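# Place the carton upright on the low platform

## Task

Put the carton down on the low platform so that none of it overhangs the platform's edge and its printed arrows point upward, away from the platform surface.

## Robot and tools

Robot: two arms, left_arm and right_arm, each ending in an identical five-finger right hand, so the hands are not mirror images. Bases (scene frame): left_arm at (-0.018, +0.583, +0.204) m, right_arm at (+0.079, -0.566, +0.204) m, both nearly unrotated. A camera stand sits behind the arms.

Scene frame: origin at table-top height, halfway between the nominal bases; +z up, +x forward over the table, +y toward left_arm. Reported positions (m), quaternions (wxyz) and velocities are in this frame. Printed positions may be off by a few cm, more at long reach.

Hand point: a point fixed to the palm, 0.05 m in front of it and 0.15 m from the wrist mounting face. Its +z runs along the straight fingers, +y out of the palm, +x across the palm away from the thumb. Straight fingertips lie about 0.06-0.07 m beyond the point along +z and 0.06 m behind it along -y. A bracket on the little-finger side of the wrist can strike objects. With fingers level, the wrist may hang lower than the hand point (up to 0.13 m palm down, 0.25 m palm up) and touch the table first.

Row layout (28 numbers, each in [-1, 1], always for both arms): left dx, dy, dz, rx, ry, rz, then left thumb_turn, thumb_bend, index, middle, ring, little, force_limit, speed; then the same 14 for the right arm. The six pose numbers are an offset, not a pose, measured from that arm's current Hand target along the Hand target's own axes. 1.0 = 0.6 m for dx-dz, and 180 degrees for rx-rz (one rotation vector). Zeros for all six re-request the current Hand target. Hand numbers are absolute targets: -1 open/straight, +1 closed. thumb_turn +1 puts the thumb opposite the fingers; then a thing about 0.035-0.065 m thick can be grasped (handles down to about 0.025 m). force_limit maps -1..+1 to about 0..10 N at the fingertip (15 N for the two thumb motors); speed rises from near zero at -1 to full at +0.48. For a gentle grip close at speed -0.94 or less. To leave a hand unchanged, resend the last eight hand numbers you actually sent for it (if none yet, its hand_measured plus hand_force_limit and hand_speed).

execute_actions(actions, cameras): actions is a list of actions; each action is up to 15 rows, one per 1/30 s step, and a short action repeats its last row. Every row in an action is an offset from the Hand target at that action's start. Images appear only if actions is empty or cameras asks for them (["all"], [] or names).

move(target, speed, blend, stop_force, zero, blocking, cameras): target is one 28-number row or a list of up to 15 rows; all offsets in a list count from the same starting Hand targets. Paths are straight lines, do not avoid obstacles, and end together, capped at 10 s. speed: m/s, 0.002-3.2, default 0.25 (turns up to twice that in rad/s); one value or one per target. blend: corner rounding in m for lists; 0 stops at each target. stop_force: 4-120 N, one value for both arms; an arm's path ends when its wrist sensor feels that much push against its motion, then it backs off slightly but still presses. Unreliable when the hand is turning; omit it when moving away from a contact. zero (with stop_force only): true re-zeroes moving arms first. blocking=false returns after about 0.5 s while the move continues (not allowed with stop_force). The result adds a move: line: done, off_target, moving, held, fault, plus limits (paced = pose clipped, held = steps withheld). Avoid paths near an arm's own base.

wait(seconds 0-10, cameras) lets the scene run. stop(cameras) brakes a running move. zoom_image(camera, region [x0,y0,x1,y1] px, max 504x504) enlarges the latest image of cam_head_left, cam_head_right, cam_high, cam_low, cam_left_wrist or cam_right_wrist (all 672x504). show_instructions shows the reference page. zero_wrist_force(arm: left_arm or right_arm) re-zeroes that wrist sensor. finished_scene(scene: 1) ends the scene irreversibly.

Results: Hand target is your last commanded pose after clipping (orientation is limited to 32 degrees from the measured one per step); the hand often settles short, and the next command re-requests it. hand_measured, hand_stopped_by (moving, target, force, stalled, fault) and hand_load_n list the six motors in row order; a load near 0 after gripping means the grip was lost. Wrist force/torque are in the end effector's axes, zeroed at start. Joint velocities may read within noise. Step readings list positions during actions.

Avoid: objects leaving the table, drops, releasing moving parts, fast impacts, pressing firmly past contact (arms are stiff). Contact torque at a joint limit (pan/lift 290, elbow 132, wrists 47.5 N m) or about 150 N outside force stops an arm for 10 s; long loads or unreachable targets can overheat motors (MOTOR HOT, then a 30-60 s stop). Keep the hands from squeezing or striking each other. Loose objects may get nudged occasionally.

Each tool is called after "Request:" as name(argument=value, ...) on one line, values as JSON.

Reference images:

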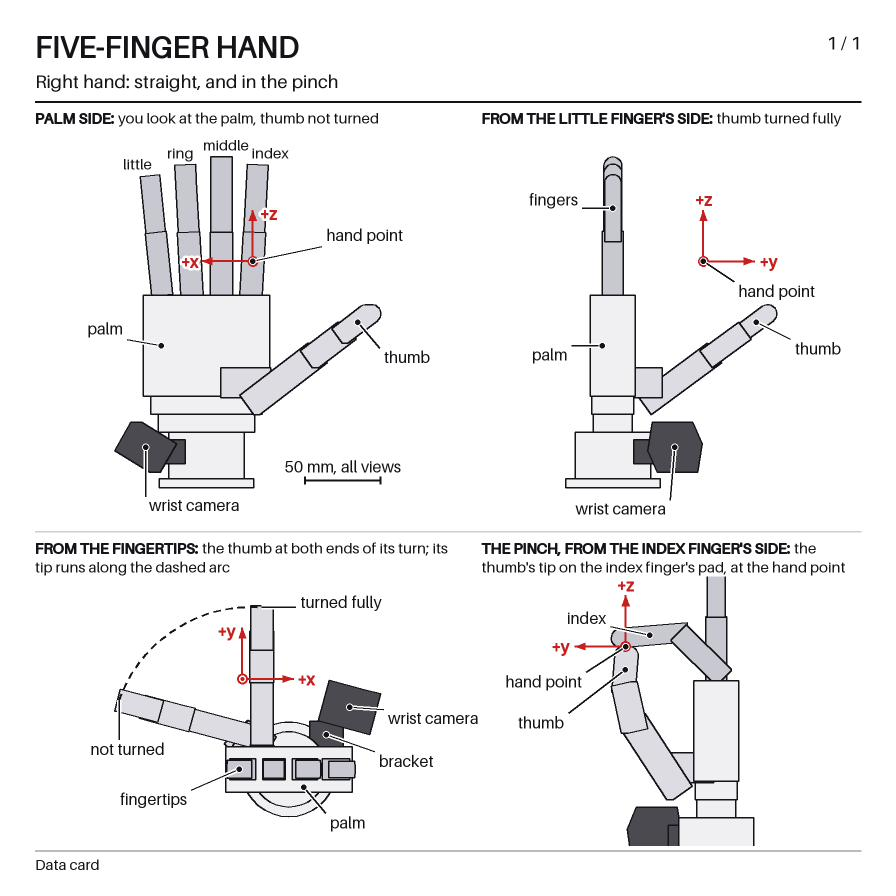

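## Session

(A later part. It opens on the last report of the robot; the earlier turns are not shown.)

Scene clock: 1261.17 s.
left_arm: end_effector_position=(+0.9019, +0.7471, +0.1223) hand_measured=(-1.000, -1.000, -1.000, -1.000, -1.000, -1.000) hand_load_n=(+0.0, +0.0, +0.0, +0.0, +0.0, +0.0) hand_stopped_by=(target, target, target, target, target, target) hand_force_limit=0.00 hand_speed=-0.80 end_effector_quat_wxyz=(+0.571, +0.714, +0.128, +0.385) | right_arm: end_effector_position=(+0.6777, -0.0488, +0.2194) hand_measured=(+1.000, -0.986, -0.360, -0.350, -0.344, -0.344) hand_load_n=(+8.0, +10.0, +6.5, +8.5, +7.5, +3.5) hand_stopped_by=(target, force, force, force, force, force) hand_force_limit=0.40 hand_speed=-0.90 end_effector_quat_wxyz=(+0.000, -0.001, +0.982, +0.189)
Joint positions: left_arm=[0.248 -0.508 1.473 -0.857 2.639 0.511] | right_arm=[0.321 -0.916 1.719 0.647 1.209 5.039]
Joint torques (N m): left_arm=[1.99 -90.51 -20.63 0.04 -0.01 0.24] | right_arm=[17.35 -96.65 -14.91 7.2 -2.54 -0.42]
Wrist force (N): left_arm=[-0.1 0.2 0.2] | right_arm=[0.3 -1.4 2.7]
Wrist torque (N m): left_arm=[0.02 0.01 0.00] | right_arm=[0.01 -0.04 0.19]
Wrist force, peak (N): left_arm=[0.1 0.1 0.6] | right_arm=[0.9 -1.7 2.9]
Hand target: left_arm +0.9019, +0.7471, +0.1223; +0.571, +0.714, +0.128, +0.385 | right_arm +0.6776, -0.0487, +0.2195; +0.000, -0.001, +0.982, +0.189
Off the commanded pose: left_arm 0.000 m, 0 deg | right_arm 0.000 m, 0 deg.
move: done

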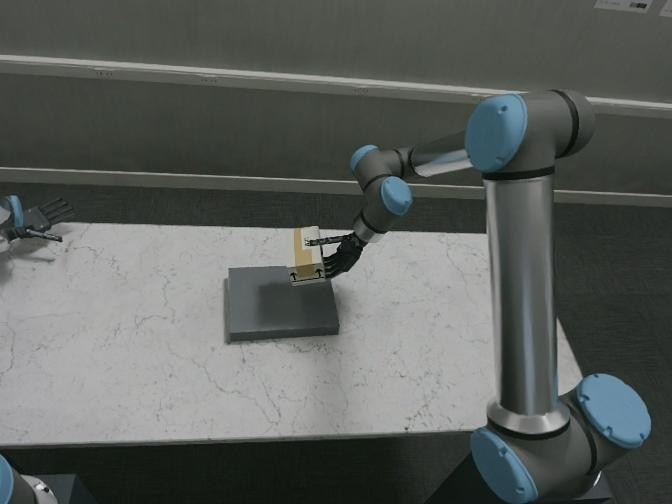

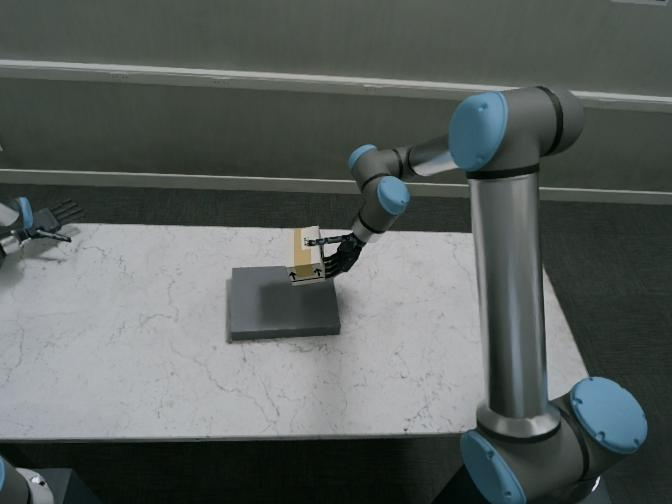

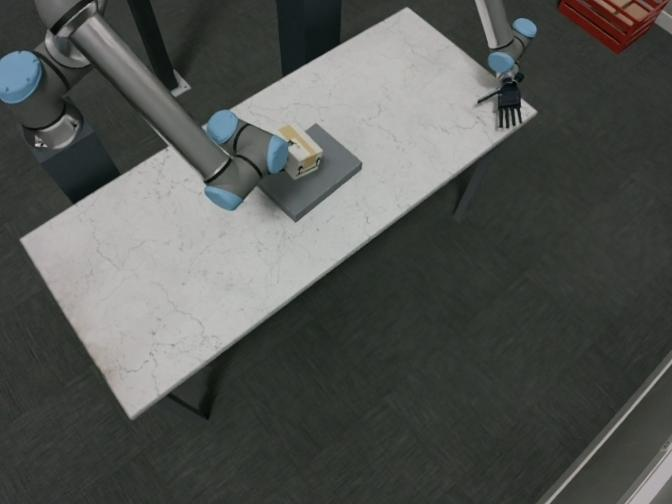

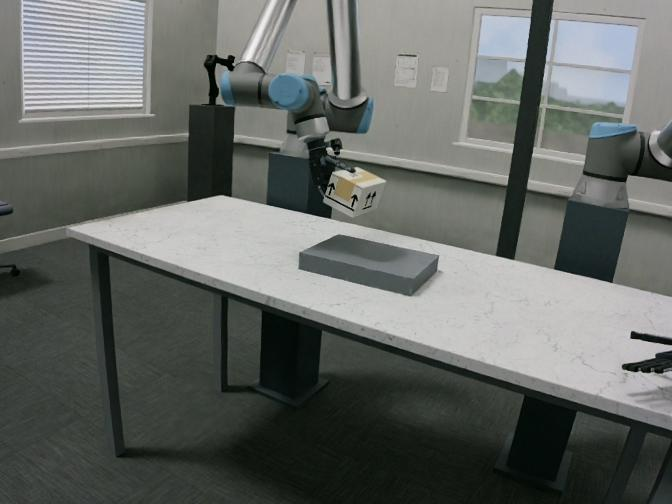

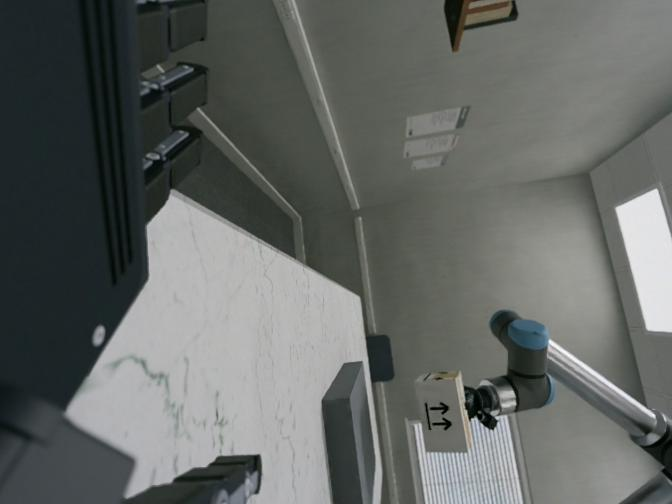

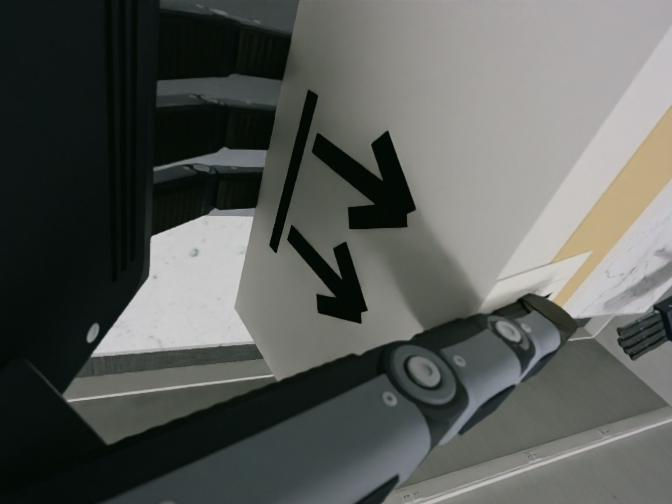

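Request:
move(target=[0,0,0,0,0,0,-1,-1,-1,-1,-1,-1,0,-0.8,0,-0.059,0.1469,0,0,0,1,-0.9,0.0,0.0,0.0,0.0,0.4,-0.9], speed=0.12, cameras=["cam_head_left","cam_high","cam_low","cam_left_wrist"])

Request:
zoom_image(camera="cam_low", region=[270, 140, 450, 300])

Request:
zoom_image(camera="cam_high", region=[200, 90, 400, 240])

Request:
zoom_image(camera="cam_head_left", region=[200, 210, 400, 360])

Scene clock: 1292.67 s.
left_arm: end_effector_position=(+0.9019, +0.7471, +0.1223) hand_measured=(-1.000, -1.000, -1.000, -1.000, -1.000, -1.000) hand_load_n=(+0.5, +0.0, +0.0, +0.0, +0.0, +0.0) hand_stopped_by=(target, target, target, target, target, target) hand_force_limit=0.00 hand_speed=-0.80 end_effector_quat_wxyz=(+0.571, +0.714, +0.128, +0.385) | right_arm: end_effector_position=(+0.6777, -0.0489, +0.1245) hand_measured=(+1.000, -0.986, -0.360, -0.350, -0.344, -0.344) hand_load_n=(+8.0, +10.0, +7.0, +8.5, +7.5, +4.0) hand_stopped_by=(target, force, force, force, force, force) hand_force_limit=0.40 hand_speed=-0.90 end_effector_quat_wxyz=(+0.000, -0.001, +0.982, +0.189)
Joint positions: left_arm=[0.248 -0.508 1.473 -0.857 2.639 0.511] | right_arm=[0.32 -0.797 1.727 0.52 1.209 5.038]
Joint torques (N m): left_arm=[4.44 -94 -20.63 -0.06 -0.25 0.54] | right_arm=[-3.75 -98.74 -35.96 6.24 -3.5 0.36]
Wrist force (N): left_arm=[0.0 0.1 0.1] | right_arm=[-0.1 -1.7 2.4]
Wrist torque (N m): left_arm=[0.01 0.00 0.01] | right_arm=[-0.01 0.03 0.16]
Wrist force, peak (N): left_arm=[0.1 0.0 0.5] | right_arm=[0.0 -2.5 4.3]
Hand target: left_arm +0.9019, +0.7471, +0.1223; +0.571, +0.714, +0.128, +0.385 | right_arm +0.6777, -0.0489, +0.1246; +0.000, -0.001, +0.982, +0.189
Off the commanded pose: left_arm 0.000 m, 0 deg | right_arm 0.000 m, 0 deg.
move: done
Images, in order (width x height): cam_head_left 672x504, cam_high 672x504, cam_low 672x504, cam_left_wrist 672x504.

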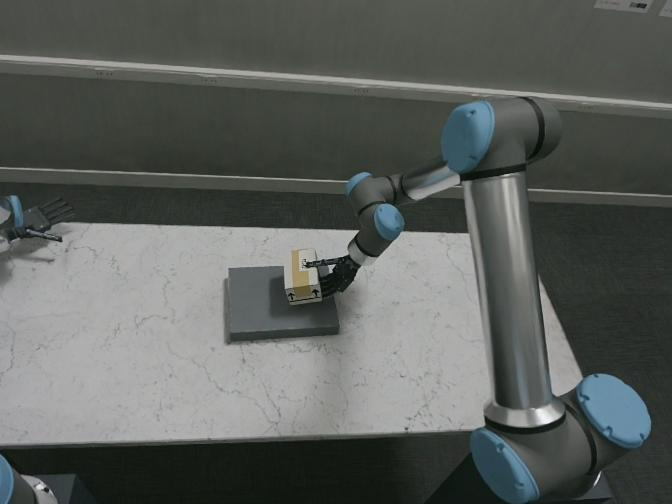

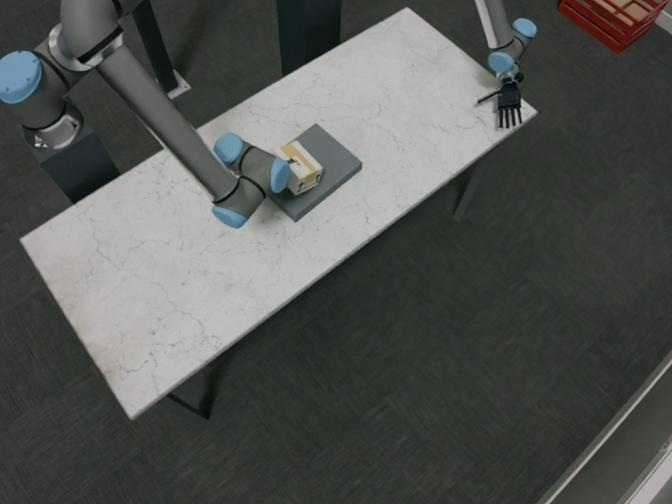

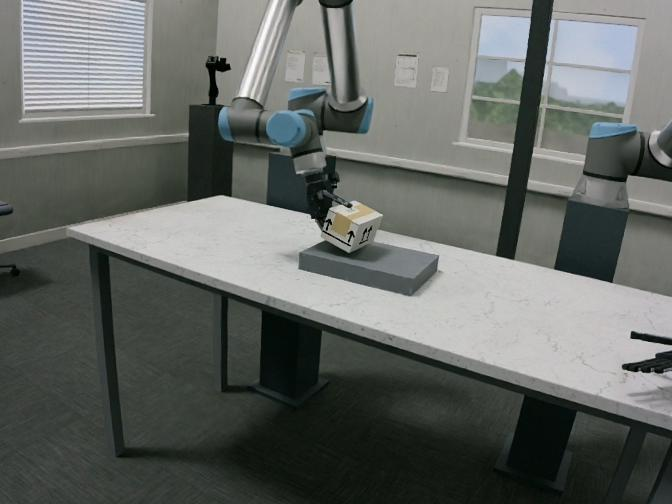

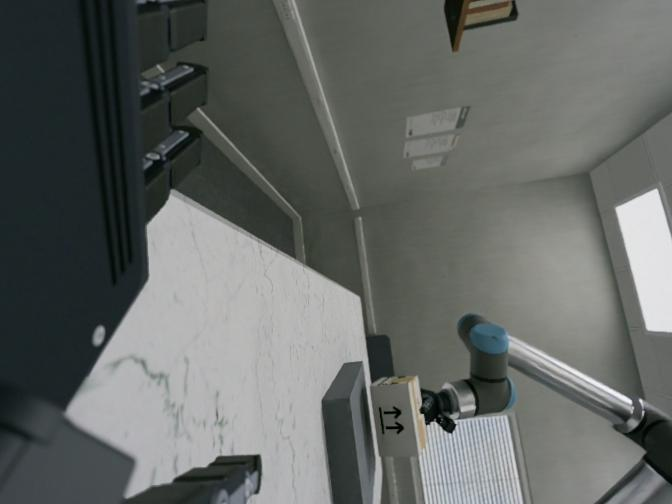

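Scaled by 2.800.

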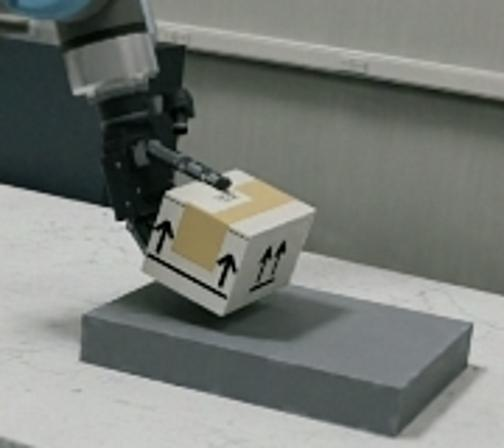

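Scaled by 2.520.

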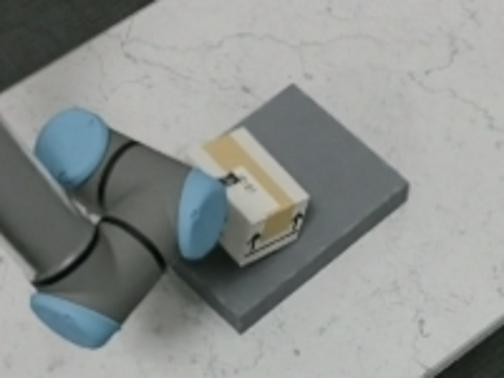

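Scaled by 2.520.

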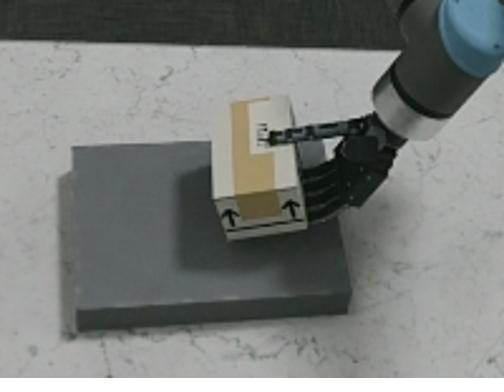

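Request:
move(target=[0,0,0,0,0,0,-1,-1,-1,-1,-1,-1,0,-0.8,0.025,0.0805,0.0233,0,0,0,1,-0.9,0.0,0.0,0.0,0.0,0.4,-0.9], speed=0.1, cameras=[])

Request:
move(target=[0,0,0,0,0,0,-1,-1,-1,-1,-1,-1,0,-0.8,0,-0.0279,0.0696,0,0,0,1,-0.9,0.0,0.0,0.0,0.0,0.4,-0.9], speed=0.03, stop_force=4, cameras=["cam_head_left","cam_high","cam_low","cam_left_wrist"])

Request:
zoom_image(camera="cam_low", region=[290, 160, 450, 300])

Request:
zoom_image(camera="cam_left_wrist", region=[300, 330, 500, 500])

Scene clock: 1350.80 s.
left_arm: end_effector_position=(+0.9019, +0.7471, +0.1223) hand_measured=(-1.000, -1.000, -1.000, -1.000, -1.000, -1.000) hand_load_n=(+0.0, +0.0, +0.0, +0.0, +0.0, +0.0) hand_stopped_by=(target, target, target, target, target, target) hand_force_limit=0.00 hand_speed=-0.80 end_effector_quat_wxyz=(+0.571, +0.714, +0.128, +0.385) | right_arm: end_effector_position=(+0.6628, +0.0012, +0.1295) hand_measured=(+1.000, -0.986, -0.360, -0.350, -0.344, -0.344) hand_load_n=(+7.5, +10.0, +7.0, +8.5, +7.5, +4.0) hand_stopped_by=(target, force, force, force, force, force) hand_force_limit=0.40 hand_speed=-0.90 end_effector_quat_wxyz=(+0.000, -0.001, +0.982, +0.189) end_effector_velocity=(+0.000, -0.002, +0.000) end_effector_angular_velocity=(+0.000, +0.000, +0.002)
Joint positions: left_arm=[0.248 -0.508 1.473 -0.857 2.639 0.511] | right_arm=[0.4 -0.791 1.691 0.522 1.22 5.122]
Joint velocities: left_arm=[within noise] | right_arm=[-0.003 -0.001 0.003 -0.001 0 -0.005]
Joint torques (N m): left_arm=[5.42 -91.69 -22.7 -0.21 -0.28 0.35] | right_arm=[-7.48 -91.63 -9.91 5.98 -2.5 -1.9]
Wrist force (N): left_arm=[-0.1 -0.1 0.1] | right_arm=[0.3 -1.8 3.2]
Wrist torque (N m): left_arm=[-0.03 0.01 -0.01] | right_arm=[-0.07 -0.03 0.18]
Wrist force, peak (N): left_arm=[-0.4 -0.4 -0.2] | right_arm=[-0.6 -3.3 2.0]
Hand target: left_arm +0.9019, +0.7471, +0.1223; +0.571, +0.714, +0.128, +0.385 | right_arm +0.6626, +0.0011, +0.1295; +0.000, -0.001, +0.982, +0.189
Off the commanded pose: left_arm 0.000 m, 0 deg | right_arm 0.000 m, 0 deg.
move: done
No camera images: "cameras" was empty.

Scene clock: 1352.90 s.
left_arm: end_effector_position=(+0.9019, +0.7471, +0.1223) hand_measured=(-1.000, -1.000, -1.000, -1.000, -1.000, -1.000) hand_load_n=(+0.0, +0.0, +0.0, +0.0, +0.0, +0.0) hand_stopped_by=(target, target, target, target, target, target) hand_force_limit=0.00 hand_speed=-0.80 end_effector_quat_wxyz=(+0.571, +0.714, +0.128, +0.385) | right_arm: end_effector_position=(+0.6626, +0.0011, +0.1051) hand_measured=(+1.000, -0.986, -0.360, -0.350, -0.344, -0.344) hand_load_n=(+6.5, +10.0, +6.0, +8.0, +7.5, +4.5) hand_stopped_by=(target, force, force, force, force, force) hand_force_limit=0.40 hand_speed=-0.90 end_effector_quat_wxyz=(+0.000, -0.001, +0.982, +0.189)
Joint positions: left_arm=[0.248 -0.508 1.473 -0.857 2.639 0.511] | right_arm=[0.399 -0.76 1.689 0.492 1.22 5.122]
Joint torques (N m): left_arm=[2.89 -90.71 -20.99 -0.2 0.31 0.24] | right_arm=[7.87 -83.5 -8.14 6.75 1.6 -0.48]
Wrist force (N): left_arm=[0.1 0.1 0.2] | right_arm=[-0.3 -0.5 0.7]
Wrist torque (N m): left_arm=[0.00 -0.01 0.01] | right_arm=[-0.27 -0.16 0.14]
Wrist force, peak (N): left_arm=[0.5 0.0 -0.1] | right_arm=[0.9 -1.0 -10.3]
Hand target: left_arm +0.9019, +0.7471, +0.1223; +0.571, +0.714, +0.128, +0.385 | right_arm +0.6626, +0.0011, +0.1051; +0.000, -0.001, +0.982, +0.189 (not the last commanded pose)
Off the commanded pose: left_arm 0.000 m, 0 deg | right_arm 0.021 m, 0 deg.
move: contact (right_arm)
Images, in order (width x height): cam_head_left 672x504, cam_high 672x504, cam_low 672x504, cam_left_wrist 672x504.

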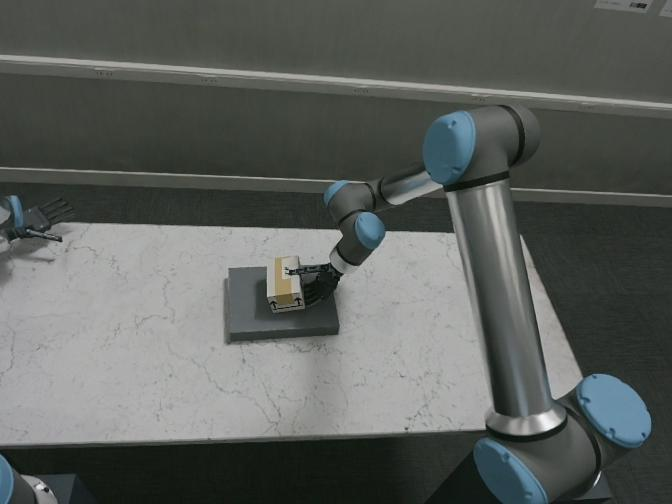

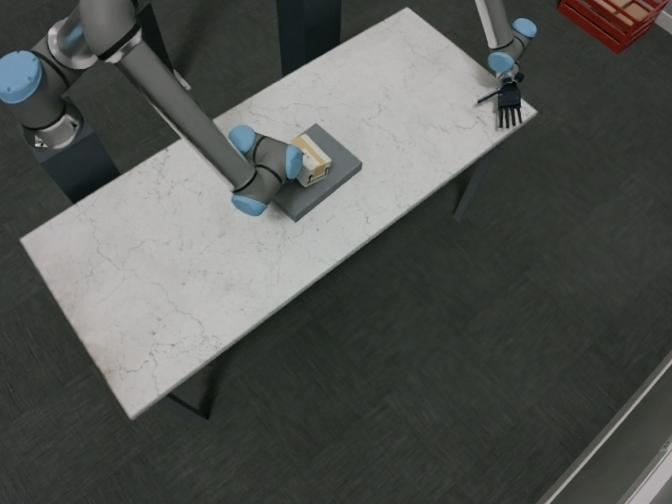

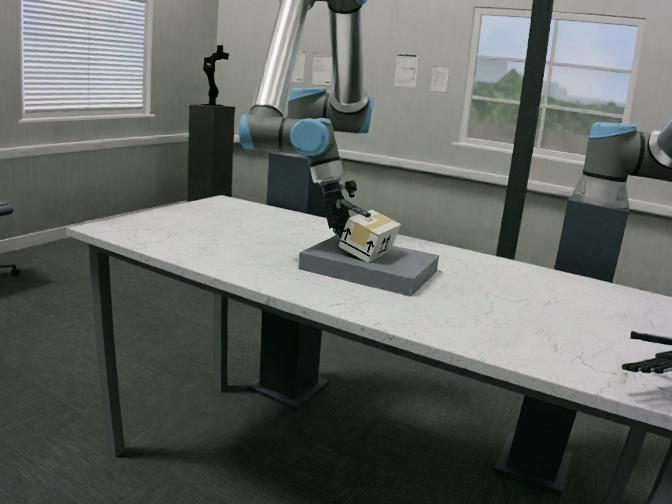

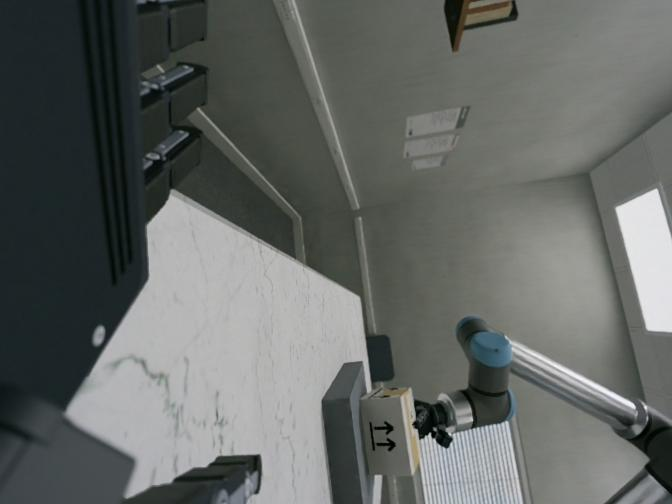

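Scaled by 3.150.

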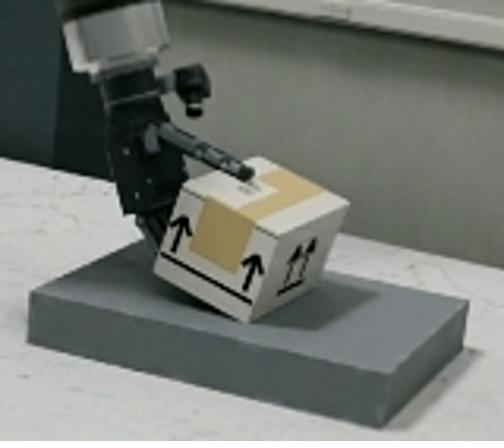

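Scaled by 2.520.

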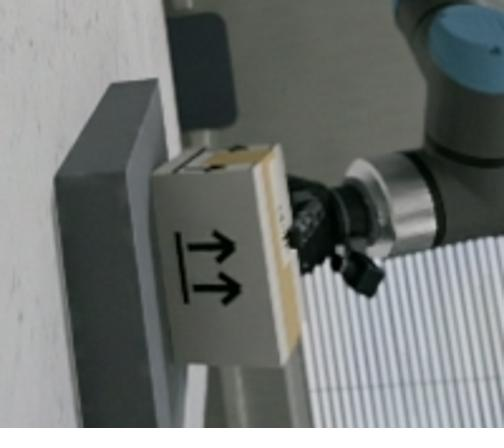

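Request:
move(target=[0,0,0,0,0,0,-1,-1,-1,-1,-1,-1,0,-0.8,0,0.0,0.0,0,0,0,1,-1,-0.42,-0.41,-0.405,-0.405,0.4,-0.9], speed=0.03, cameras=["cam_low"])

Request:
zoom_image(camera="cam_low", region=[290, 160, 450, 300])

Scene clock: 1380.50 s.
left_arm: end_effector_position=(+0.9019, +0.7471, +0.1223) hand_measured=(-1.000, -1.000, -1.000, -1.000, -1.000, -1.000) hand_load_n=(+0.0, +0.0, +0.0, +0.0, +0.0, +0.0) hand_stopped_by=(target, target, target, target, target, target) hand_force_limit=0.00 hand_speed=-0.80 end_effector_quat_wxyz=(+0.571, +0.714, +0.128, +0.385) | right_arm: end_effector_position=(+0.6626, +0.0011, +0.1051) hand_measured=(+1.000, -1.000, -0.420, -0.410, -0.406, -0.406) hand_load_n=(-0.5, +0.0, +0.0, +0.0, +1.0, +0.0) hand_stopped_by=(target, target, target, target, target, target) hand_force_limit=0.40 hand_speed=-0.90 end_effector_quat_wxyz=(+0.000, -0.001, +0.982, +0.189)
Joint positions: left_arm=[0.248 -0.508 1.473 -0.857 2.639 0.511] | right_arm=[0.4 -0.76 1.69 0.492 1.22 5.122]
Joint torques (N m): left_arm=[5.11 -90.54 -22.17 0.2 -0.33 0.69] | right_arm=[13.88 -83.18 -8.46 4.63 1.3 0.74]
Wrist force (N): left_arm=[0.0 0.1 0.0] | right_arm=[0.3 -1.0 1.5]
Wrist torque (N m): left_arm=[0.01 0.00 0.00] | right_arm=[-0.20 -0.10 0.19]
Wrist force, peak (N): left_arm=[-0.1 0.0 0.4] | right_arm=[-0.1 -1.9 -9.5]
Hand target: left_arm +0.9019, +0.7471, +0.1223; +0.571, +0.714, +0.128, +0.385 | right_arm +0.6626, +0.0011, +0.1051; +0.000, -0.001, +0.982, +0.189
Off the commanded pose: left_arm 0.000 m, 0 deg | right_arm 0.000 m, 0 deg.
move: done
Images, in order (width x height): cam_low 672x504.

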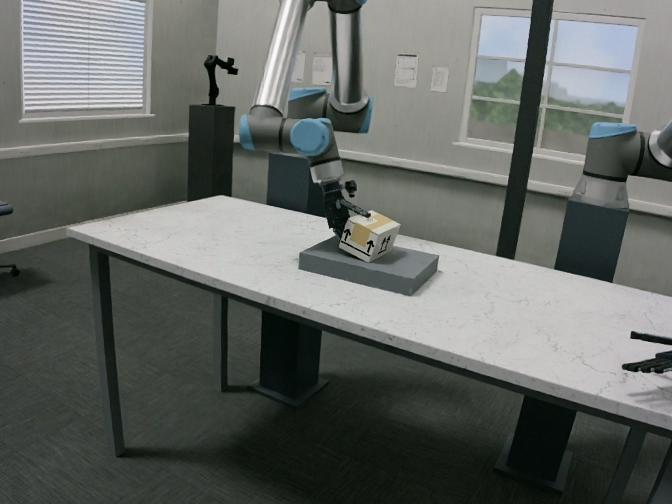

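Scaled by 3.150.

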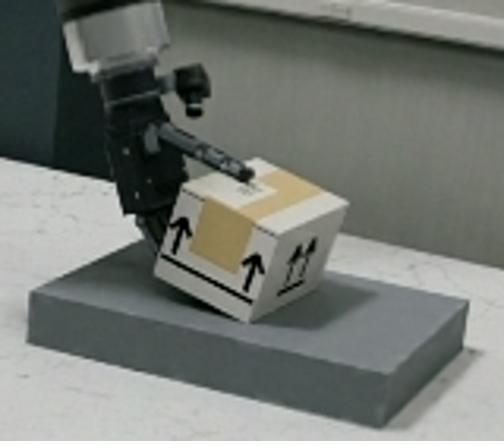

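Request:
move(target=[0,0,0,0,0,0,-1,-1,-1,-1,-1,-1,0,-0.8,0,0.0,0.0,0,0,0,1,-1,-0.48,-0.47,-0.465,-0.465,0.4,-0.9], speed=0.03, cameras=["cam_low"])

Request:
zoom_image(camera="cam_low", region=[290, 160, 450, 300])

Scene clock: 1390.07 s.
left_arm: end_effector_position=(+0.9019, +0.7471, +0.1223) hand_measured=(-1.000, -1.000, -1.000, -1.000, -1.000, -1.000) hand_load_n=(+0.0, +0.0, +0.0, +0.0, +0.0, +0.0) hand_stopped_by=(target, target, target, target, target, target) hand_force_limit=0.00 hand_speed=-0.80 end_effector_quat_wxyz=(+0.571, +0.714, +0.128, +0.385) | right_arm: end_effector_position=(+0.6626, +0.0011, +0.1051) hand_measured=(+1.000, -1.000, -0.478, -0.454, -0.466, -0.466) hand_load_n=(+0.0, +0.0, -5.0, -14.0, -0.5, +0.0) hand_stopped_by=(target, target, target, stalled, target, target) hand_force_limit=0.40 hand_speed=-0.90 end_effector_quat_wxyz=(+0.000, -0.001, +0.982, +0.189)
Joint positions: left_arm=[0.248 -0.508 1.473 -0.857 2.639 0.511] | right_arm=[0.4 -0.76 1.69 0.492 1.22 5.122]
Joint torques (N m): left_arm=[0.63 -93.06 -21.63 0.39 0.21 0.27] | right_arm=[12.41 -83.32 -21.97 0.05 2.1 0.83]
Wrist force (N): left_arm=[0.1 -0.1 -0.1] | right_arm=[0.6 9.4 -8.3]
Wrist torque (N m): left_arm=[-0.01 -0.01 0.00] | right_arm=[-0.53 0.15 0.36]
Wrist force, peak (N): left_arm=[0.0 0.1 -0.5] | right_arm=[0.4 10.3 -8.8]
Hand target: left_arm +0.9019, +0.7471, +0.1223; +0.571, +0.714, +0.128, +0.385 | right_arm +0.6626, +0.0011, +0.1051; +0.000, -0.001, +0.982, +0.189
Off the commanded pose: left_arm 0.000 m, 0 deg | right_arm 0.000 m, 0 deg.
move: done
Images, in order (width x height): cam_low 672x504.

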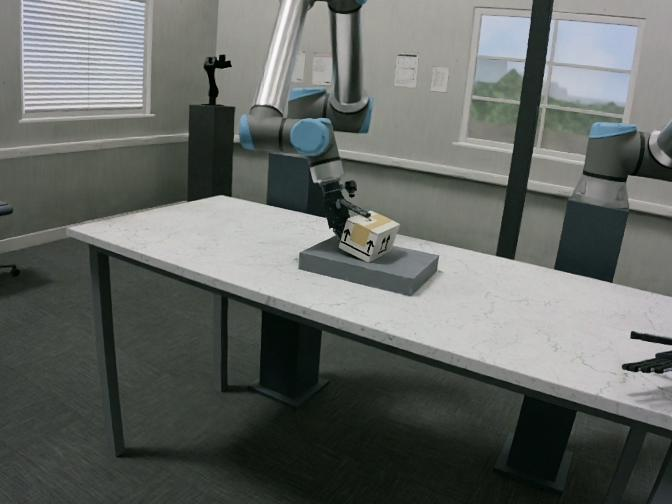

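Scaled by 3.150.

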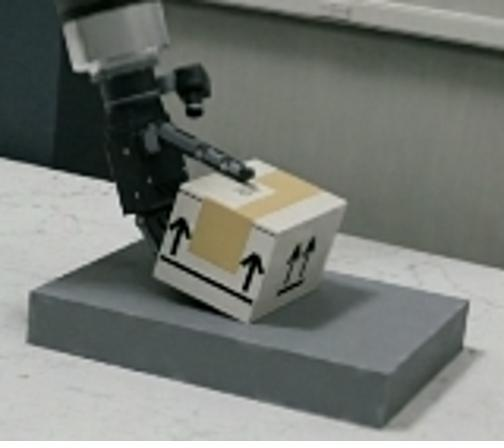

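Request:
move(target=[[0,0,0,0,0,0,-1,-1,-1,-1,-1,-1,0,-0.8,0,0.0019,-0.0046,0,0,0,1,-1,-0.48,-0.47,-0.465,-0.465,0.4,-0.9],[0,0,0,0,0,0,-1,-1,-1,-1,-1,-1,0,-0.8,0,-0.1064,-0.0481,0,0,0,1,-1,-0.48,-0.47,-0.465,-0.465,0.4,-0.9]], speed=[0.03, 0.5], cameras=["cam_low","cam_head_left","cam_right_wrist","cam_high"])

Request:
zoom_image(camera="cam_low", region=[290, 160, 450, 300])

Request:
zoom_image(camera="cam_head_left", region=[200, 210, 400, 360])

Scene clock: 1403.50 s.
left_arm: end_effector_position=(+0.9019, +0.7471, +0.1223) hand_measured=(-1.000, -1.000, -1.000, -1.000, -1.000, -1.000) hand_load_n=(+0.0, +0.0, +0.0, +0.0, +0.0, +0.0) hand_stopped_by=(target, target, target, target, target, target) hand_force_limit=0.00 hand_speed=-0.80 end_effector_quat_wxyz=(+0.571, +0.714, +0.128, +0.385) | right_arm: end_effector_position=(+0.6627, -0.0688, +0.1082) hand_measured=(+1.000, -1.000, -0.478, -0.456, -0.466, -0.466) hand_load_n=(+0.0, +0.0, +0.0, +0.5, +0.5, +0.0) hand_stopped_by=(target, target, target, stalled, target, target) hand_force_limit=0.40 hand_speed=-0.90 end_effector_quat_wxyz=(+0.000, -0.001, +0.982, +0.189)
Joint positions: left_arm=[0.248 -0.508 1.473 -0.857 2.639 0.511] | right_arm=[0.297 -0.796 1.778 0.477 1.206 5.014]
Joint torques (N m): left_arm=[2.62 -92.69 -21.54 0.11 -0.39 0.22] | right_arm=[-6.44 -73.83 -25.65 6.83 1.7 -0.9]
Wrist force (N): left_arm=[0.0 -0.1 0.1] | right_arm=[0.3 -0.6 0.2]
Wrist torque (N m): left_arm=[-0.01 0.00 0.00] | right_arm=[-0.11 0.03 0.08]
Wrist force, peak (N): left_arm=[0.4 0.1 0.3] | right_arm=[0.7 9.9 -8.7]
Hand target: left_arm +0.9019, +0.7471, +0.1223; +0.571, +0.714, +0.128, +0.385 | right_arm +0.6627, -0.0689, +0.1082; +0.000, -0.001, +0.982, +0.189
Off the commanded pose: left_arm 0.000 m, 0 deg | right_arm 0.000 m, 0 deg.
move: done
Images, in order (width x height): cam_head_left 672x504, cam_high 672x504, cam_low 672x504, cam_right_wrist 672x504.

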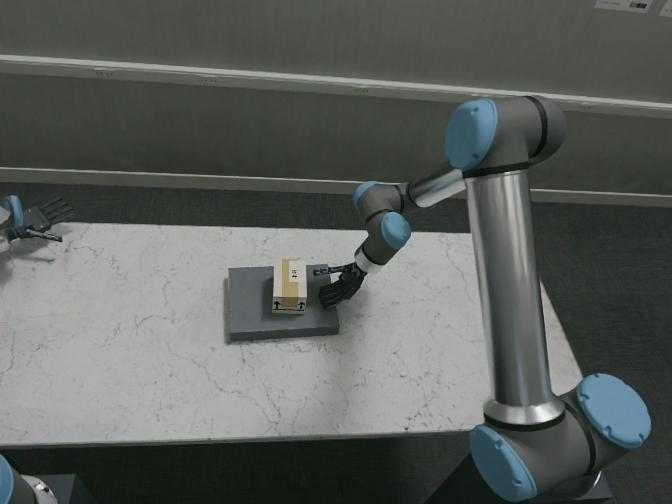

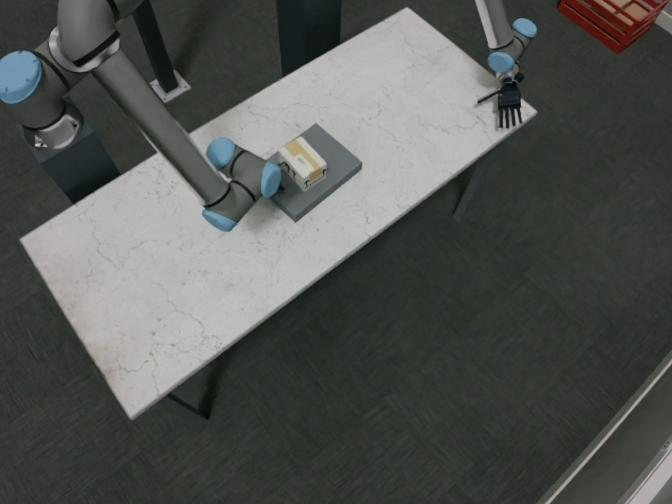

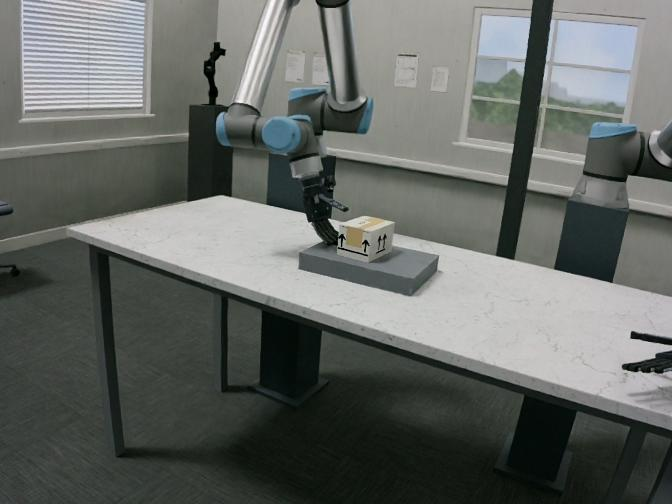

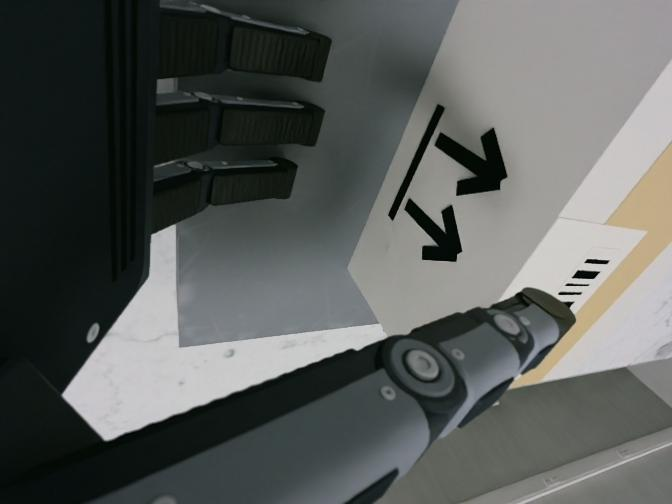

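Scaled by 3.150.

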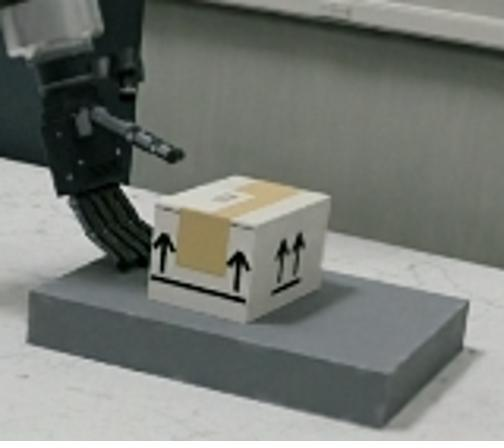

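Scaled by 2.520.

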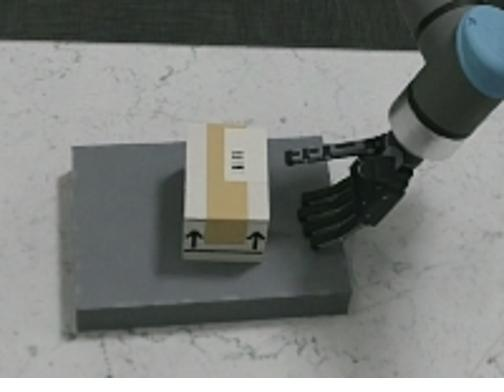

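Request:
move(target=[0,0,0,0,0,0,-1,-1,-1,-1,-1,-1,0,-0.8,0,-0.0604,-0.116,0,0,0,1,-1,-0.48,-0.47,-0.465,-0.465,0.4,-0.9], speed=0.15, cameras=["cam_low"])

Request:
zoom_image(camera="cam_low", region=[290, 160, 450, 300])

Scene clock: 1410.37 s.
left_arm: end_effector_position=(+0.9019, +0.7471, +0.1223) hand_measured=(-1.000, -1.000, -1.000, -1.000, -1.000, -1.000) hand_load_n=(+0.0, +0.0, +0.0, +0.0, +0.0, +0.0) hand_stopped_by=(target, target, target, target, target, target) hand_force_limit=0.00 hand_speed=-0.80 end_effector_quat_wxyz=(+0.571, +0.714, +0.128, +0.385) | right_arm: end_effector_position=(+0.6625, -0.1284, +0.1593) hand_measured=(+1.000, -1.000, -0.478, -0.456, -0.466, -0.466) hand_load_n=(+0.0, +0.0, +0.0, +0.0, +0.0, +0.0) hand_stopped_by=(target, target, target, stalled, target, target) hand_force_limit=0.40 hand_speed=-0.90 end_effector_quat_wxyz=(+0.000, -0.001, +0.982, +0.189)
Joint positions: left_arm=[0.248 -0.508 1.473 -0.857 2.639 0.511] | right_arm=[0.203 -0.889 1.845 0.541 1.198 4.913]
Joint torques (N m): left_arm=[2.38 -90.62 -22.13 0.43 0.17 0.62] | right_arm=[21.48 -68.19 -36.49 0 -0.76 2.03]
Wrist force (N): left_arm=[0.1 0.0 0.1] | right_arm=[0.8 -0.7 -0.1]
Wrist torque (N m): left_arm=[-0.01 -0.01 0.00] | right_arm=[-0.13 -0.06 0.09]
Wrist force, peak (N): left_arm=[-0.4 0.1 0.0] | right_arm=[0.5 -1.5 -1.6]
Hand target: left_arm +0.9019, +0.7471, +0.1223; +0.571, +0.714, +0.128, +0.385 | right_arm +0.6628, -0.1284, +0.1594; +0.000, -0.001, +0.982, +0.189
Off the commanded pose: left_arm 0.000 m, 0 deg | right_arm 0.000 m, 0 deg.
move: done
Images, in order (width x height): cam_low 672x504.

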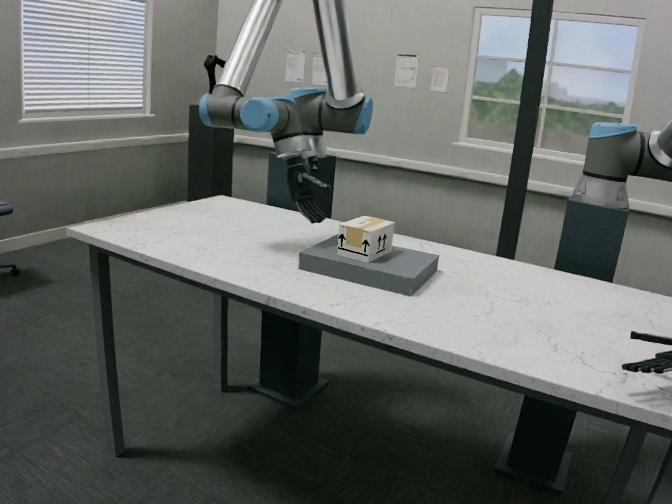

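Scaled by 3.150.

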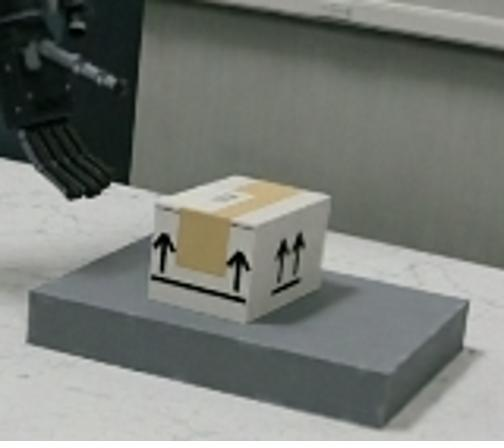

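Request:
finished_scene()

The scene is finished: the task was done.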